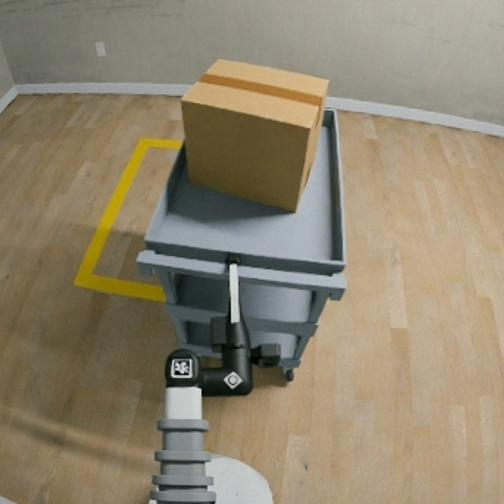

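Call:
move:
  blocking: false
  r2: {"base":{"translate_m":0.24,"strafe_m":0.0},"pace":"slow","contact_limits":{"translate_m":0.5}}
  cameras: []

Call:
wait:
  seconds: 5
  cameras: []

Call:
move:
  blocking: false
  r2: {"joints":{"gripper_m":0.08}}
  cameras: []

Call:
wait:
  seconds: 2
  cameras: []

Call:
move:
  blocking: false
  r2: {"base":{"translate_m":-0.1},"joints":{"arm_m":0.0},"pace":"slow"}
  cameras: []

Call:
wait:
  seconds: 4
  cameras: ["r2_head_camera","r2_head_right_camera"]

Scene clock: 1272.13 s.
move: r2 moving
r1.base_odometry: x=-1.343 y=-1.049 heading=+1.201
r1.turned_by_wheels: +0.000
r1.turned_by_imu: +0.000
r1.base_tilt: forward=-1.6 right=+1.2
r1.lidar_m: 0.88 0.35 0.38 3.49 4.27 4.66 2.25 1.40 1.25 1.27 1.20 1.08
r1.base_status: not commanded
r1.joint_positions: lift_m=+0.870 arm_m=+0.150 wrist_yaw_rad=+1.879 wrist_pitch_rad=+0.002 wrist_roll_rad=+0.000 gripper_m=-0.037
r1.joint_status: not commanded
r1.measured_speeds: all 0
r1.motor_effort: lift_m=+22(22) arm_m=+4(4) wheel_0=+25(25) wheel_1=+8(9) wheel_2=+1(1)
r1.servo_current: wrist_yaw_rad=117(124) wrist_pitch_rad=39(52) wrist_roll_rad=46(59) gripper_m=78(78)
r1.contact_limits: translate_m 1
r1.hand_pose: x=+0.3168 y=+0.3013 z=+1.0473 quat_wxyz=(+0.590, -0.001, +0.001, +0.807) (m; r1's base frame)
r1.wrist_depth_mm: - - - 231 212 193 176 / - - - 228 213 190 177 / - - - 229 214 191 177 / - - - 171 215 192 178 / - - - 231 216 193 178 / - - 180 169 211 194 179 / - 150 - 168 166 188 179
r2.base_odometry: x=-4.665 y=-1.427 heading=-2.685
r2.turned_by_wheels: +0.000
r2.turned_by_imu: +0.000
r2.base_tilt: forward=-0.7 right=+0.0
r2.lidar_m: 0.53 2.84 2.31 0.52 0.50 4.14 - 0.65 0.61 2.43 2.73 0.52
r2.base_status: translate_m moving; strafe_m moving
r2.joint_positions: lift_m=+0.687 arm_m=+0.115 wrist_yaw_rad=-0.006 wrist_pitch_rad=+0.003 wrist_roll_rad=+1.570 gripper_m=-0.032
r2.joint_status: not commanded
r2.measured_speeds: translate_m=+0.048 strafe_m=+0.000 rotate_rad=+0.000 lift_m=+0.000 arm_m=+0.000 wrist_yaw_rad=+0.000 wrist_pitch_rad=+0.000 wrist_roll_rad=+0.000
r2.motor_effort: lift_m=+17(17) arm_m=+4(4) wheel_0=+4(8) wheel_1=+6(7) wheel_2=-14(15)
r2.servo_current: wrist_yaw_rad=65(65) wrist_pitch_rad=39(46) wrist_roll_rad=52(52) gripper_m=98(98)
r2.contact_limits: arm_m 0.2; translate_m 0.5
r2.hand_pose: x=+0.5737 y=-0.0892 z=+0.8644 quat_wxyz=(+0.707, +0.707, -0.001, -0.003) (m; r2's base frame)
r2.wrist_depth_mm: - - - 145 201 750 - / - 407 404 149 206 750 - / - 421 418 153 213 - - / - 462 449 160 220 831 - / - - 484 165 228 - - / - - 185 171 179 544 - / - - - - - 1576 484
pictures: none
No camera images: "cameras" was empty.

Scene clock: 1275.30 s.
earlier move: r2 done
r1.base_odometry: x=-1.343 y=-1.049 heading=+1.201
r1.turned_by_wheels: +0.000
r1.turned_by_imu: +0.000
r1.base_tilt: forward=-1.7 right=+1.2
r1.lidar_m: 0.90 0.34 0.40 3.47 4.29 4.68 2.21 1.40 1.26 1.27 1.22 1.10
r1.base_status: not commanded
r1.joint_positions: lift_m=+0.870 arm_m=+0.150 wrist_yaw_rad=+1.879 wrist_pitch_rad=+0.002 wrist_roll_rad=+0.000 gripper_m=-0.037
r1.joint_status: not commanded
r1.measured_speeds: all 0
r1.motor_effort: lift_m=+22(22) arm_m=+4(4) wheel_0=+25(26) wheel_1=+8(9) wheel_2=+1(1)
r1.servo_current: wrist_yaw_rad=98(130) wrist_pitch_rad=39(52) wrist_roll_rad=20(72) gripper_m=72(85)
r1.contact_limits: translate_m 1
r1.hand_pose: x=+0.3168 y=+0.3013 z=+1.0473 quat_wxyz=(+0.590, -0.001, +0.001, +0.807) (m; r1's base frame)
r1.wrist_depth_mm: - - - 231 212 191 176 / - - - 228 213 190 176 / - - - 229 214 191 177 / - - - 171 216 192 178 / - - - 231 217 193 179 / - - 180 169 210 193 180 / - 150 - 167 165 188 179
r2.base_odometry: x=-4.869 y=-1.528 heading=-2.684
r2.turned_by_wheels: +0.001
r2.turned_by_imu: +0.002
r2.base_tilt: forward=-0.7 right=+0.1
r2.lidar_m: 0.54 2.61 2.27 1.10 0.59 0.74 1.73 0.75 0.82 2.48 2.78 0.48
r2.base_status: done
r2.joint_positions: lift_m=+0.687 arm_m=+0.115 wrist_yaw_rad=+0.002 wrist_pitch_rad=+0.003 wrist_roll_rad=+1.570 gripper_m=-0.032
r2.joint_status: not commanded
r2.measured_speeds: all 0
r2.motor_effort: lift_m=+17(17) arm_m=+4(4) wheel_0=+8(13) wheel_1=+5(8) wheel_2=-3(15)
r2.servo_current: wrist_yaw_rad=52(65) wrist_pitch_rad=39(52) wrist_roll_rad=52(59) gripper_m=85(98)
r2.contact_limits: arm_m 0.2; translate_m 0.5
r2.hand_pose: x=+0.5744 y=-0.0869 z=+0.8644 quat_wxyz=(+0.707, +0.707, +0.002, +0.000) (m; r2's base frame)
r2.wrist_depth_mm: - 377 410 120 175 - - / - 375 379 126 184 - - / - 413 415 134 195 - - / - 477 459 143 208 - - / - - 521 153 224 1863 - / - - 185 167 178 1618 488 / - - - - - 1618 -
wait: 3.17 of 5 s (r2 has come to rest)
pictures: none
No camera images: "cameras" was empty.

Scene clock: 1275.80 s.
move: r2 moving
r1: as last shown
r1.base_tilt: forward=-1.6 right=+1.2
r1.lidar_m: 0.87 0.34 0.39 3.48 4.30 4.68 2.24 1.41 1.26 1.27 1.22 1.09
r1.motor_effort: lift_m=+22(22) arm_m=+4(4) wheel_0=+25(25) wheel_1=+8(9) wheel_2=+1(1)
r1.servo_current: wrist_yaw_rad=98(130) wrist_pitch_rad=46(52) wrist_roll_rad=59(59) gripper_m=78(78)
r1.contact_limits: translate_m 1
r1.wrist_depth_mm: - - - 230 212 192 175 / - - - 229 213 190 176 / - - - 229 214 192 177 / - - - 171 216 192 178 / - - - 231 216 193 178 / - - 180 169 210 193 179 / - 150 - 168 165 187 180
r2.base_odometry: x=-4.869 y=-1.528 heading=-2.684
r2.turned_by_wheels: +0.000
r2.turned_by_imu: +0.000
r2.base_tilt: forward=-0.7 right=+0.0
r2.lidar_m: 0.56 2.60 2.27 1.05 0.63 0.74 1.73 0.76 0.84 2.47 2.77 0.49
r2.base_status: not commanded
r2.joint_positions: lift_m=+0.687 arm_m=+0.115 wrist_yaw_rad=+0.002 wrist_pitch_rad=+0.003 wrist_roll_rad=+1.570 gripper_m=-0.007
r2.joint_status: gripper_m moving
r2.measured_speeds: all 0
r2.motor_effort: lift_m=+17(17) arm_m=+4(4) wheel_0=+8(8) wheel_1=+4(5) wheel_2=-3(4)
r2.servo_current: wrist_yaw_rad=59(59) wrist_pitch_rad=39(46) wrist_roll_rad=46(59) gripper_m=98(104)
r2.contact_limits: arm_m 0.2; translate_m 0.5
r2.hand_pose: x=+0.5744 y=-0.0869 z=+0.8644 quat_wxyz=(+0.707, +0.707, +0.002, +0.000) (m; r2's base frame)
r2.wrist_depth_mm: - 389 379 123 178 - - / - 379 382 127 187 - - / - 415 421 137 199 - - / - 473 466 145 213 - - / - - 521 155 227 - - / - - 187 170 179 1618 496 / - - - - - 1708 -
pictures: none
No camera images: "cameras" was empty.

Scene clock: 1277.10 s.
earlier move: r2 done
r1.base_odometry: x=-1.343 y=-1.049 heading=+1.201
r1.turned_by_wheels: +0.000
r1.turned_by_imu: +0.000
r1.base_tilt: forward=-1.6 right=+1.2
r1.lidar_m: 0.86 0.37 0.40 3.47 4.32 4.67 2.24 1.38 1.27 1.28 1.21 1.08
r1.base_status: not commanded
r1.joint_positions: lift_m=+0.870 arm_m=+0.150 wrist_yaw_rad=+1.879 wrist_pitch_rad=+0.002 wrist_roll_rad=+0.000 gripper_m=-0.037
r1.joint_status: not commanded
r1.measured_speeds: all 0
r1.on_its_own: wrist_yaw_rad is at rest, and its servo_current (111 mA) is outside its rest range (0 to 104 mA)
r1.motor_effort: lift_m=+22(22) arm_m=+4(4) wheel_0=+25(25) wheel_1=+8(9) wheel_2=+1(1)
r1.servo_current: wrist_yaw_rad=111(130) wrist_pitch_rad=39(52) wrist_roll_rad=39(59) gripper_m=72(78)
r1.contact_limits: translate_m 1
r1.hand_pose: x=+0.3168 y=+0.3013 z=+1.0473 quat_wxyz=(+0.590, -0.001, +0.001, +0.807) (m; r1's base frame)
r1.wrist_depth_mm: - - - 230 212 191 175 / - - - 228 213 190 177 / - - - 229 214 191 177 / - - - 171 215 191 178 / - - - 233 217 193 179 / - - 180 169 210 193 179 / - 150 - 168 166 187 179
r2.base_odometry: x=-4.869 y=-1.528 heading=-2.685
r2.turned_by_wheels: +0.000
r2.turned_by_imu: +0.000
r2.base_tilt: forward=-0.7 right=+0.1
r2.lidar_m: 0.56 2.62 2.26 1.05 0.61 0.74 1.76 0.77 0.83 2.47 2.78 0.51
r2.base_status: not commanded
r2.joint_positions: lift_m=+0.687 arm_m=+0.115 wrist_yaw_rad=+0.002 wrist_pitch_rad=+0.003 wrist_roll_rad=+1.570 gripper_m=+0.080
r2.joint_status: all done
r2.measured_speeds: all 0
r2.motor_effort: lift_m=+17(17) arm_m=+4(4) wheel_0=+4(8) wheel_1=+2(5) wheel_2=-3(4)
r2.servo_current: wrist_yaw_rad=52(59) wrist_pitch_rad=46(52) wrist_roll_rad=33(59) gripper_m=52(124)
r2.contact_limits: arm_m 0.2; translate_m 0.5
r2.hand_pose: x=+0.5744 y=-0.0869 z=+0.8644 quat_wxyz=(+0.707, +0.707, +0.002, +0.000) (m; r2's base frame)
r2.wrist_depth_mm: - 427 466 132 186 - - / - 392 389 141 197 - - / - 427 433 150 211 - - / - - 484 160 224 - - / - - 525 171 236 1921 - / - - 194 182 191 1661 500 / - - - - - 1863 1255
wait: 1.30 of 2 s (r2 has come to rest)
pictures: none
No camera images: "cameras" was empty.

Scene clock: 1277.60 s.
move: r2 moving
r1.base_odometry: x=-1.343 y=-1.049 heading=+1.201
r1.turned_by_wheels: +0.000
r1.turned_by_imu: +0.000
r1.base_tilt: forward=-1.6 right=+1.2
r1.lidar_m: 0.87 0.37 0.38 3.49 4.32 4.69 2.25 1.40 1.26 1.28 1.21 1.09
r1.base_status: not commanded
r1.joint_positions: lift_m=+0.870 arm_m=+0.150 wrist_yaw_rad=+1.879 wrist_pitch_rad=+0.002 wrist_roll_rad=+0.000 gripper_m=-0.037
r1.joint_status: not commanded
r1.measured_speeds: all 0
r1.motor_effort: lift_m=+22(22) arm_m=+4(4) wheel_0=+25(25) wheel_1=+8(9) wheel_2=+1(1)
r1.servo_current: wrist_yaw_rad=111(117) wrist_pitch_rad=46(46) wrist_roll_rad=59(59) gripper_m=72(78)
r1.contact_limits: translate_m 1
r1.hand_pose: x=+0.3168 y=+0.3013 z=+1.0473 quat_wxyz=(+0.590, -0.001, +0.001, +0.807) (m; r1's base frame)
r1.wrist_depth_mm: - - - 231 213 192 176 / - - - 227 213 190 177 / - - - 229 214 191 177 / - - - 171 216 192 178 / - - - 232 216 192 179 / - - 180 169 210 193 178 / - 150 - 168 165 188 180
r2.base_odometry: x=-4.858 y=-1.523 heading=-2.685
r2.turned_by_wheels: +0.000
r2.turned_by_imu: +0.000
r2.base_tilt: forward=-0.7 right=+0.1
r2.lidar_m: 0.58 2.64 2.28 1.06 0.60 5.11 1.73 0.74 0.81 2.47 2.78 0.49
r2.base_status: translate_m moving
r2.joint_positions: lift_m=+0.687 arm_m=+0.103 wrist_yaw_rad=+0.002 wrist_pitch_rad=+0.003 wrist_roll_rad=+1.570 gripper_m=+0.080
r2.joint_status: arm_m moving
r2.measured_speeds: translate_m=-0.048 strafe_m=+0.000 rotate_rad=+0.002 lift_m=+0.000 arm_m=-0.049 wrist_yaw_rad=+0.000 wrist_pitch_rad=+0.000 wrist_roll_rad=+0.000
r2.motor_effort: lift_m=+17(17) arm_m=-8(11) wheel_0=-6(9) wheel_1=-6(7) wheel_2=+9(9)
r2.servo_current: wrist_yaw_rad=52(59) wrist_pitch_rad=46(52) wrist_roll_rad=46(65) gripper_m=46(52)
r2.hand_pose: x=+0.5620 y=-0.0869 z=+0.8644 quat_wxyz=(+0.707, +0.707, +0.002, +0.000) (m; r2's base frame)
r2.wrist_depth_mm: - - 477 150 203 - - / - 407 404 159 216 768 - / - 449 445 169 230 831 - / - - 496 181 244 - - / - - 549 198 258 - - / - - 194 209 191 1618 517 / - - - - - 1863 452
pictures: none
No camera images: "cameras" was empty.

Scene clock: 1279.53 s.
earlier move: r2 done
r1.base_odometry: x=-1.343 y=-1.049 heading=+1.201
r1.turned_by_wheels: +0.000
r1.turned_by_imu: +0.000
r1.base_tilt: forward=-1.6 right=+1.2
r1.lidar_m: 0.84 0.36 0.40 3.46 4.29 4.67 2.26 1.40 1.26 1.29 1.18 1.07
r1.base_status: not commanded
r1.joint_positions: lift_m=+0.870 arm_m=+0.150 wrist_yaw_rad=+1.879 wrist_pitch_rad=+0.002 wrist_roll_rad=+0.000 gripper_m=-0.037
r1.joint_status: not commanded
r1.measured_speeds: all 0
r1.on_its_own: wrist_yaw_rad is at rest, and its servo_current (124 mA) is outside its rest range (0 to 104 mA)
r1.motor_effort: lift_m=+22(22) arm_m=+4(4) wheel_0=+25(25) wheel_1=+8(9) wheel_2=+1(1)
r1.servo_current: wrist_yaw_rad=124(137) wrist_pitch_rad=46(52) wrist_roll_rad=59(65) gripper_m=72(78)
r1.contact_limits: translate_m 1
r1.hand_pose: x=+0.3168 y=+0.3013 z=+1.0473 quat_wxyz=(+0.590, -0.001, +0.001, +0.807) (m; r1's base frame)
r1.wrist_depth_mm: - - - 232 212 192 175 / - - - 228 213 190 176 / - - - 229 214 191 177 / - - - 171 216 191 178 / - - - 232 216 193 178 / - - 181 169 210 193 179 / - 150 - 168 165 189 179
r2.base_odometry: x=-4.779 y=-1.484 heading=-2.685
r2.turned_by_wheels: +0.000
r2.turned_by_imu: +0.000
r2.base_tilt: forward=-0.7 right=+0.0
r2.lidar_m: 0.61 2.72 2.31 0.87 0.54 4.41 - 0.71 0.70 2.46 2.76 0.59
r2.base_status: done
r2.joint_positions: lift_m=+0.687 arm_m=+0.000 wrist_yaw_rad=+0.002 wrist_pitch_rad=+0.003 wrist_roll_rad=+1.570 gripper_m=+0.080
r2.joint_status: all done
r2.measured_speeds: all 0
r2.motor_effort: lift_m=+17(17) arm_m=-7(12) wheel_0=-3(9) wheel_1=-5(7) wheel_2=+4(11)
r2.servo_current: wrist_yaw_rad=52(59) wrist_pitch_rad=39(52) wrist_roll_rad=52(65) gripper_m=52(59)
r2.hand_pose: x=+0.4597 y=-0.0869 z=+0.8644 quat_wxyz=(+0.707, +0.707, +0.002, +0.000) (m; r2's base frame)
r2.wrist_depth_mm: - - - - - 512 382 / - - 683 387 - - - / - - 621 410 1042 - - / - - 707 445 - - 439 / - - - 480 - - 469 / - - 193 492 187 - 512 / - - - - 549 1756 1078
wait: 1.93 of 4 s (r2 has come to rest)
pictures: r2_head_camera, r2_head_right_camera
Images, in order (width x height): r2_head_camera 420x560, r2_head_right_camera 420x672.

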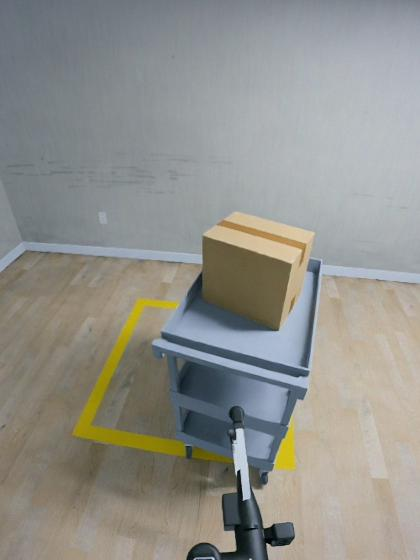

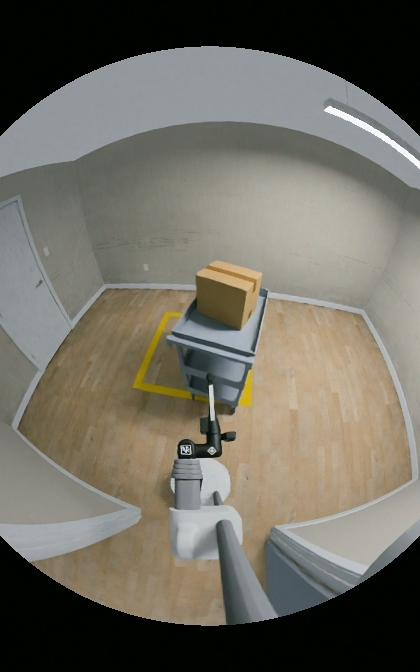

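Call:
move:
  r2: {"joints":{"wrist_yaw_rad":-0.2}}
  blocking: false
  cameras: ["r2_head_camera","r2_wrist_camera"]

Call:
wait:
  seconds: 1
  cameras: ["r2_head_camera","r2_wrist_camera"]

Scene clock: 1301.07 s.
move: r2 moving
r1: as last shown
r1.lidar_m: 0.85 0.35 0.37 3.46 4.28 4.67 2.22 1.40 1.27 1.25 1.20 1.09
r1.on_its_own: wrist_yaw_rad is at rest, and its servo_current (124 mA) is outside its rest range (0 to 104 mA)
r1.motor_effort: lift_m=+22(22) arm_m=+4(4) wheel_0=+26(26) wheel_1=+8(9) wheel_2=+1(1)
r1.servo_current: wrist_yaw_rad=124(124) wrist_pitch_rad=46(46) wrist_roll_rad=52(59) gripper_m=78(78)
r1.contact_limits: translate_m 1
r1.wrist_depth_mm: - - - 231 213 192 176 / - - - 228 212 190 176 / - - - 229 214 191 177 / - - - 171 215 192 178 / - - - 232 216 193 178 / - - 180 168 210 193 179 / - 150 - 168 165 188 179
r2.base_odometry: x=-4.779 y=-1.484 heading=-2.685
r2.turned_by_wheels: +0.000
r2.turned_by_imu: +0.001
r2.base_tilt: forward=-0.6 right=+0.0
r2.lidar_m: 0.62 2.74 2.30 0.88 0.55 4.39 - 0.73 0.68 2.45 2.76 0.58
r2.base_status: not commanded
r2.joint_positions: lift_m=+0.687 arm_m=+0.000 wrist_yaw_rad=-0.197 wrist_pitch_rad=+0.003 wrist_roll_rad=+1.570 gripper_m=+0.080
r2.joint_status: wrist_yaw_rad moving
r2.measured_speeds: translate_m=+0.000 strafe_m=+0.000 rotate_rad=+0.000 lift_m=+0.000 arm_m=+0.000 wrist_yaw_rad=-0.005 wrist_pitch_rad=+0.000 wrist_roll_rad=+0.000
r2.motor_effort: lift_m=+17(17) arm_m=-7(8) wheel_0=-3(3) wheel_1=-5(5) wheel_2=+4(5)
r2.servo_current: wrist_yaw_rad=33(111) wrist_pitch_rad=46(46) wrist_roll_rad=65(65) gripper_m=52(59)
r2.hand_pose: x=+0.4368 y=-0.1422 z=+0.8644 quat_wxyz=(+0.704, +0.704, -0.068, -0.071) (m; r2's base frame)
r2.wrist_depth_mm: - - - - - 1661 1182 / - - - - - 1756 1182 / - - - 427 427 430 427 / - - 654 436 - - 436 / - - 676 459 459 - 452 / - - 194 459 191 - 469 / - - - - - - 484
pictures: r2_head_camera, r2_wrist_camera
Images, in order (width x height): r2_head_camera 420x560, r2_wrist_camera 616x392.

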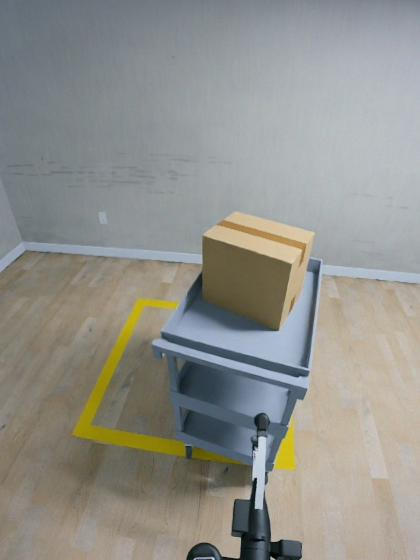

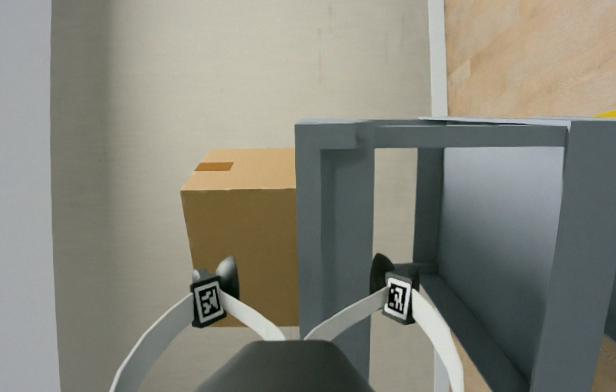

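Scene clock: 1301.30 s.
earlier move: r2 done
r1.base_odometry: x=-1.343 y=-1.049 heading=+1.201
r1.turned_by_wheels: +0.000
r1.turned_by_imu: +0.000
r1.base_tilt: forward=-1.6 right=+1.2
r1.lidar_m: 0.87 0.36 0.38 3.47 4.31 4.68 2.22 1.40 1.27 1.28 1.20 1.08
r1.base_status: not commanded
r1.joint_positions: lift_m=+0.870 arm_m=+0.150 wrist_yaw_rad=+1.879 wrist_pitch_rad=+0.002 wrist_roll_rad=+0.000 gripper_m=-0.037
r1.joint_status: not commanded
r1.measured_speeds: all 0
r1.motor_effort: lift_m=+22(22) arm_m=+4(4) wheel_0=+25(26) wheel_1=+8(9) wheel_2=+1(1)
r1.servo_current: wrist_yaw_rad=91(124) wrist_pitch_rad=39(52) wrist_roll_rad=52(59) gripper_m=72(78)
r1.contact_limits: translate_m 1
r1.hand_pose: x=+0.3168 y=+0.3013 z=+1.0473 quat_wxyz=(+0.590, -0.001, +0.001, +0.807) (m; r1's base frame)
r1.wrist_depth_mm: - - - 231 211 192 176 / - - - 229 213 190 176 / - - - 229 214 191 177 / - - - 171 215 192 178 / - - - 233 216 193 179 / - - 180 168 211 193 179 / - 150 - 168 166 187 180
r2.base_odometry: x=-4.779 y=-1.484 heading=-2.685
r2.turned_by_wheels: +0.000
r2.turned_by_imu: +0.000
r2.base_tilt: forward=-0.6 right=+0.1
r2.lidar_m: 0.61 2.74 2.29 0.86 0.54 4.38 - 0.73 0.70 2.46 2.75 0.61
r2.base_status: not commanded
r2.joint_positions: lift_m=+0.687 arm_m=+0.000 wrist_yaw_rad=-0.197 wrist_pitch_rad=+0.003 wrist_roll_rad=+1.570 gripper_m=+0.080
r2.joint_status: all done
r2.measured_speeds: all 0
r2.motor_effort: lift_m=+17(17) arm_m=-7(8) wheel_0=-2(3) wheel_1=-5(5) wheel_2=+4(5)
r2.servo_current: wrist_yaw_rad=46(111) wrist_pitch_rad=39(46) wrist_roll_rad=59(65) gripper_m=52(59)
r2.hand_pose: x=+0.4368 y=-0.1422 z=+0.8644 quat_wxyz=(+0.704, +0.704, -0.069, -0.071) (m; r2's base frame)
r2.wrist_depth_mm: - - - - - 1618 1160 / - - - - - 1708 1182 / - - - 427 427 430 427 / - - 654 436 - - 442 / - - 676 455 459 - 449 / - - 193 466 191 - 469 / - - - - - - 488
wait: 0.23 of 1 s (r2 has come to rest)
pictures: r2_head_camera, r2_wrist_camera
Images, in order (width x height): r2_head_camera 420x560, r2_wrist_camera 616x392.

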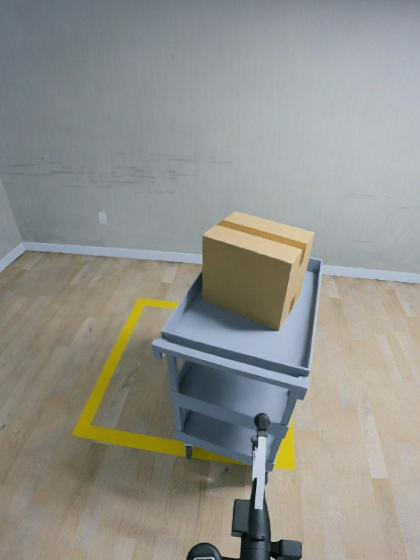

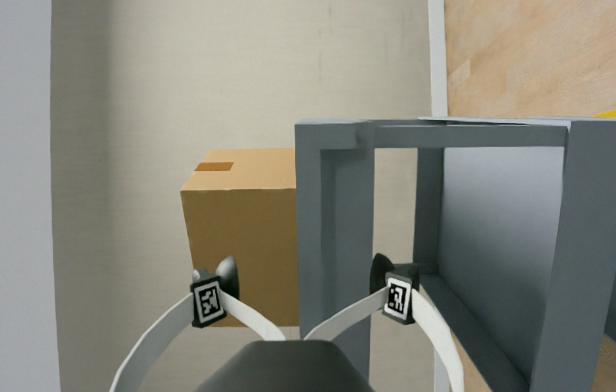

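Call:
move:
  r2: {"base":{"translate_m":0.16,"strafe_m":0.045},"joints":{"arm_m":0.1}}
  blocking: false
  cameras: []

Call:
wait:
  seconds: 4
  cameras: ["r2_head_camera","r2_wrist_camera"]

Scene clock: 1316.00 s.
move: r2 moving
r1: as last shown
r1.base_tilt: forward=-1.6 right=+1.3
r1.lidar_m: 0.88 0.37 0.40 3.47 4.29 4.68 2.23 1.40 1.24 1.29 1.19 1.07
r1.servo_current: wrist_yaw_rad=117(124) wrist_pitch_rad=52(59) wrist_roll_rad=46(59) gripper_m=72(78)
r1.contact_limits: translate_m 1
r1.wrist_depth_mm: - - - 231 213 192 175 / - - - 229 213 190 177 / - - - 229 214 191 177 / - - - 171 215 191 178 / - - - 232 216 193 179 / - - 180 169 211 193 179 / - 150 - 168 166 188 180
r2.base_odometry: x=-4.803 y=-1.505 heading=-2.685
r2.turned_by_wheels: +0.000
r2.turned_by_imu: +0.000
r2.base_tilt: forward=-0.7 right=+0.0
r2.lidar_m: 0.57 2.67 2.29 0.93 0.56 4.68 - 0.73 0.72 2.47 2.76 0.58
r2.base_status: translate_m moving; strafe_m moving
r2.joint_positions: lift_m=+0.687 arm_m=+0.051 wrist_yaw_rad=-0.197 wrist_pitch_rad=+0.003 wrist_roll_rad=+1.570 gripper_m=+0.080
r2.joint_status: arm_m moving
r2.measured_speeds: translate_m=+0.121 strafe_m=+0.035 rotate_rad=-0.006 lift_m=+0.000 arm_m=+0.195 wrist_yaw_rad=+0.000 wrist_pitch_rad=+0.000 wrist_roll_rad=+0.000
r2.motor_effort: lift_m=+17(17) arm_m=+7(12) wheel_0=+9(9) wheel_1=+10(10) wheel_2=-13(13)
r2.servo_current: wrist_yaw_rad=39(52) wrist_pitch_rad=39(46) wrist_roll_rad=59(59) gripper_m=52(59)
r2.hand_pose: x=+0.4871 y=-0.1423 z=+0.8644 quat_wxyz=(+0.704, +0.704, -0.069, -0.071) (m; r2's base frame)
r2.wrist_depth_mm: - - - - - 1708 1160 / - - - - - 1499 1118 / - - 741 353 357 917 - / - - 569 364 - - - / - - 609 377 379 - - / - - 193 389 187 - - / - - - - - - -
pictures: none
No camera images: "cameras" was empty.

Scene clock: 1317.40 s.
earlier move: r2 done
r1.base_odometry: x=-1.343 y=-1.049 heading=+1.201
r1.turned_by_wheels: +0.000
r1.turned_by_imu: +0.000
r1.base_tilt: forward=-1.6 right=+1.2
r1.lidar_m: 0.88 0.33 0.40 3.47 4.28 4.67 2.24 1.42 1.28 1.28 1.19 1.09
r1.base_status: not commanded
r1.joint_positions: lift_m=+0.870 arm_m=+0.150 wrist_yaw_rad=+1.879 wrist_pitch_rad=+0.002 wrist_roll_rad=+0.000 gripper_m=-0.037
r1.joint_status: not commanded
r1.measured_speeds: all 0
r1.on_its_own: wrist_yaw_rad is at rest, and its servo_current (117 mA) is outside its rest range (0 to 104 mA)
r1.motor_effort: lift_m=+22(22) arm_m=+4(4) wheel_0=+25(26) wheel_1=+8(9) wheel_2=+1(1)
r1.servo_current: wrist_yaw_rad=117(130) wrist_pitch_rad=46(59) wrist_roll_rad=46(65) gripper_m=72(78)
r1.contact_limits: translate_m 1
r1.hand_pose: x=+0.3168 y=+0.3013 z=+1.0473 quat_wxyz=(+0.590, -0.001, +0.001, +0.807) (m; r1's base frame)
r1.wrist_depth_mm: - - - 230 213 193 176 / - - - 228 213 190 176 / - - - 230 214 191 177 / - - - 171 216 192 178 / - - - 233 217 192 178 / - - 180 168 210 194 179 / - 150 - 168 165 187 179
r2.base_odometry: x=-4.903 y=-1.595 heading=-2.685
r2.turned_by_wheels: +0.000
r2.turned_by_imu: +0.001
r2.base_tilt: forward=-0.7 right=+0.1
r2.lidar_m: 0.57 2.57 2.21 1.21 0.59 0.61 - 0.82 0.95 2.53 2.77 0.50
r2.base_status: done
r2.joint_positions: lift_m=+0.687 arm_m=+0.100 wrist_yaw_rad=-0.203 wrist_pitch_rad=+0.003 wrist_roll_rad=+1.570 gripper_m=+0.080
r2.joint_status: all done
r2.measured_speeds: all 0
r2.motor_effort: lift_m=+17(17) arm_m=+7(13) wheel_0=+5(10) wheel_1=+3(10) wheel_2=-5(13)
r2.servo_current: wrist_yaw_rad=39(65) wrist_pitch_rad=39(46) wrist_roll_rad=39(59) gripper_m=46(59)
r2.hand_pose: x=+0.5356 y=-0.1436 z=+0.8644 quat_wxyz=(+0.704, +0.703, -0.070, -0.073) (m; r2's base frame)
r2.wrist_depth_mm: - - - 178 234 1537 - / - - 539 186 243 - - / - 452 452 195 252 831 - / - 484 488 256 262 - - / - - 521 270 270 - - / - - 190 217 190 - - / - 127 - - - 1708 504
wait: 1.40 of 4 s (r2 has come to rest)
pictures: r2_head_camera, r2_wrist_camera
Images, in order (width x height): r2_head_camera 420x560, r2_wrist_camera 616x392.

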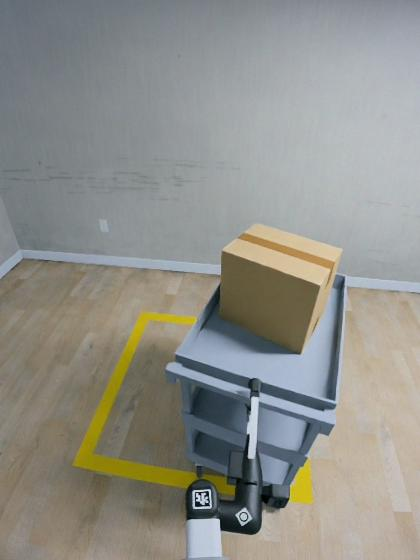

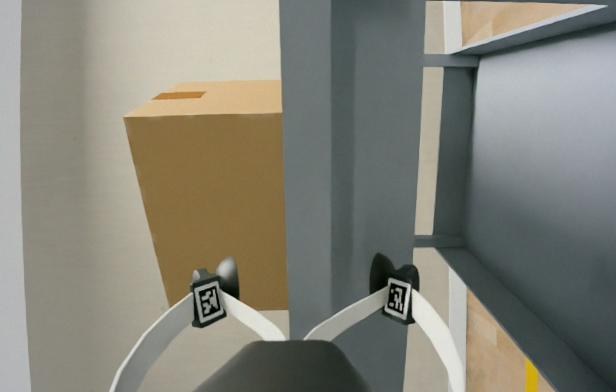

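Call:
move:
  r2: {"base":{"translate_m":0.075}}
  blocking: false
  cameras: []

Call:
wait:
  seconds: 3
  cameras: ["r2_wrist_camera"]

Call:
move:
  r2: {"joints":{"gripper_m":-0.033}}
  blocking: false
  cameras: []

Call:
wait:
  seconds: 3
  cameras: ["r2_head_camera","r2_wrist_camera"]

Scene clock: 1324.40 s.
move: r2 moving
r1.base_odometry: x=-1.343 y=-1.049 heading=+1.201
r1.turned_by_wheels: +0.000
r1.turned_by_imu: +0.000
r1.base_tilt: forward=-1.6 right=+1.2
r1.lidar_m: 0.89 0.36 0.40 3.47 4.29 4.66 2.26 1.40 1.26 1.27 1.21 1.08
r1.base_status: not commanded
r1.joint_positions: lift_m=+0.870 arm_m=+0.150 wrist_yaw_rad=+1.879 wrist_pitch_rad=+0.002 wrist_roll_rad=+0.000 gripper_m=-0.037
r1.joint_status: not commanded
r1.measured_speeds: all 0
r1.motor_effort: lift_m=+22(22) arm_m=+4(4) wheel_0=+25(25) wheel_1=+8(8) wheel_2=+1(1)
r1.servo_current: wrist_yaw_rad=111(117) wrist_pitch_rad=46(46) wrist_roll_rad=33(59) gripper_m=72(78)
r1.contact_limits: translate_m 1
r1.hand_pose: x=+0.3168 y=+0.3013 z=+1.0473 quat_wxyz=(+0.590, -0.001, +0.001, +0.807) (m; r1's base frame)
r1.wrist_depth_mm: - - - 231 212 191 175 / - - - 229 213 190 176 / - - - 230 213 191 177 / - - - 171 215 192 178 / - - - 231 216 193 179 / - - 180 168 211 194 179 / - 150 - 168 166 188 180
r2.base_odometry: x=-4.931 y=-1.609 heading=-2.684
r2.turned_by_wheels: +0.000
r2.turned_by_imu: +0.001
r2.base_tilt: forward=-0.7 right=+0.1
r2.lidar_m: 0.54 2.51 2.21 1.27 0.63 0.65 - 0.87 0.99 2.53 2.77 0.48
r2.base_status: translate_m moving
r2.joint_positions: lift_m=+0.687 arm_m=+0.100 wrist_yaw_rad=-0.203 wrist_pitch_rad=+0.003 wrist_roll_rad=+1.570 gripper_m=+0.080
r2.joint_status: not commanded
r2.measured_speeds: translate_m=+0.121 strafe_m=-0.001 rotate_rad=+0.002 lift_m=+0.000 arm_m=+0.000 wrist_yaw_rad=+0.000 wrist_pitch_rad=+0.000 wrist_roll_rad=+0.000
r2.motor_effort: lift_m=+17(17) arm_m=+7(7) wheel_0=+8(10) wheel_1=+6(8) wheel_2=-12(13)
r2.servo_current: wrist_yaw_rad=46(52) wrist_pitch_rad=46(46) wrist_roll_rad=52(52) gripper_m=52(52)
r2.hand_pose: x=+0.5356 y=-0.1436 z=+0.8644 quat_wxyz=(+0.704, +0.703, -0.070, -0.073) (m; r2's base frame)
r2.wrist_depth_mm: - - - 156 212 1464 - / - 421 466 162 220 768 - / - 427 430 169 229 - - / - 459 459 175 237 842 - / - 500 492 184 243 - - / - - 189 189 193 - - / - 128 - - - 1708 488
pictures: none
No camera images: "cameras" was empty.

Scene clock: 1325.27 s.
earlier move: r2 done
r1.base_odometry: x=-1.343 y=-1.049 heading=+1.201
r1.turned_by_wheels: +0.000
r1.turned_by_imu: +0.000
r1.base_tilt: forward=-1.6 right=+1.2
r1.lidar_m: 0.88 0.34 0.38 3.48 4.28 4.68 2.24 1.40 1.27 1.28 1.19 1.08
r1.base_status: not commanded
r1.joint_positions: lift_m=+0.870 arm_m=+0.150 wrist_yaw_rad=+1.879 wrist_pitch_rad=+0.002 wrist_roll_rad=+0.000 gripper_m=-0.037
r1.joint_status: not commanded
r1.measured_speeds: all 0
r1.on_its_own: wrist_yaw_rad is at rest, and its servo_current (111 mA) is outside its rest range (0 to 104 mA)
r1.motor_effort: lift_m=+22(22) arm_m=+3(4) wheel_0=+25(25) wheel_1=+8(9) wheel_2=+1(1)
r1.servo_current: wrist_yaw_rad=111(130) wrist_pitch_rad=46(52) wrist_roll_rad=46(72) gripper_m=72(78)
r1.contact_limits: translate_m 1
r1.hand_pose: x=+0.3168 y=+0.3013 z=+1.0473 quat_wxyz=(+0.590, -0.001, +0.001, +0.807) (m; r1's base frame)
r1.wrist_depth_mm: - - - 230 213 193 175 / - - - 229 214 190 176 / - - - 229 214 191 178 / - - - 171 215 193 178 / - - - 232 216 192 178 / - - 180 169 211 193 179 / - 150 - 168 165 189 180
r2.base_odometry: x=-4.970 y=-1.628 heading=-2.684
r2.turned_by_wheels: +0.000
r2.turned_by_imu: +0.000
r2.base_tilt: forward=-0.7 right=+0.1
r2.lidar_m: 0.59 2.49 2.19 1.39 0.73 0.66 - 0.91 1.07 2.55 2.69 0.54
r2.base_status: done
r2.joint_positions: lift_m=+0.687 arm_m=+0.100 wrist_yaw_rad=-0.203 wrist_pitch_rad=+0.003 wrist_roll_rad=+1.570 gripper_m=+0.080
r2.joint_status: not commanded
r2.measured_speeds: all 0
r2.motor_effort: lift_m=+17(17) arm_m=+7(7) wheel_0=+3(13) wheel_1=+2(9) wheel_2=-3(14)
r2.servo_current: wrist_yaw_rad=46(59) wrist_pitch_rad=46(46) wrist_roll_rad=46(52) gripper_m=52(59)
r2.hand_pose: x=+0.5356 y=-0.1437 z=+0.8644 quat_wxyz=(+0.704, +0.703, -0.070, -0.073) (m; r2's base frame)
r2.wrist_depth_mm: - - - 189 243 691 - / - - 525 198 254 - - / - 466 466 264 266 842 - / - 504 512 274 278 - - / - - 549 232 290 - - / - - 189 240 191 - - / - 128 - - - - 508
wait: 0.87 of 3 s (r2 has come to rest)
pictures: r2_wrist_camera
Images, in order (width x height): r2_wrist_camera 616x392.

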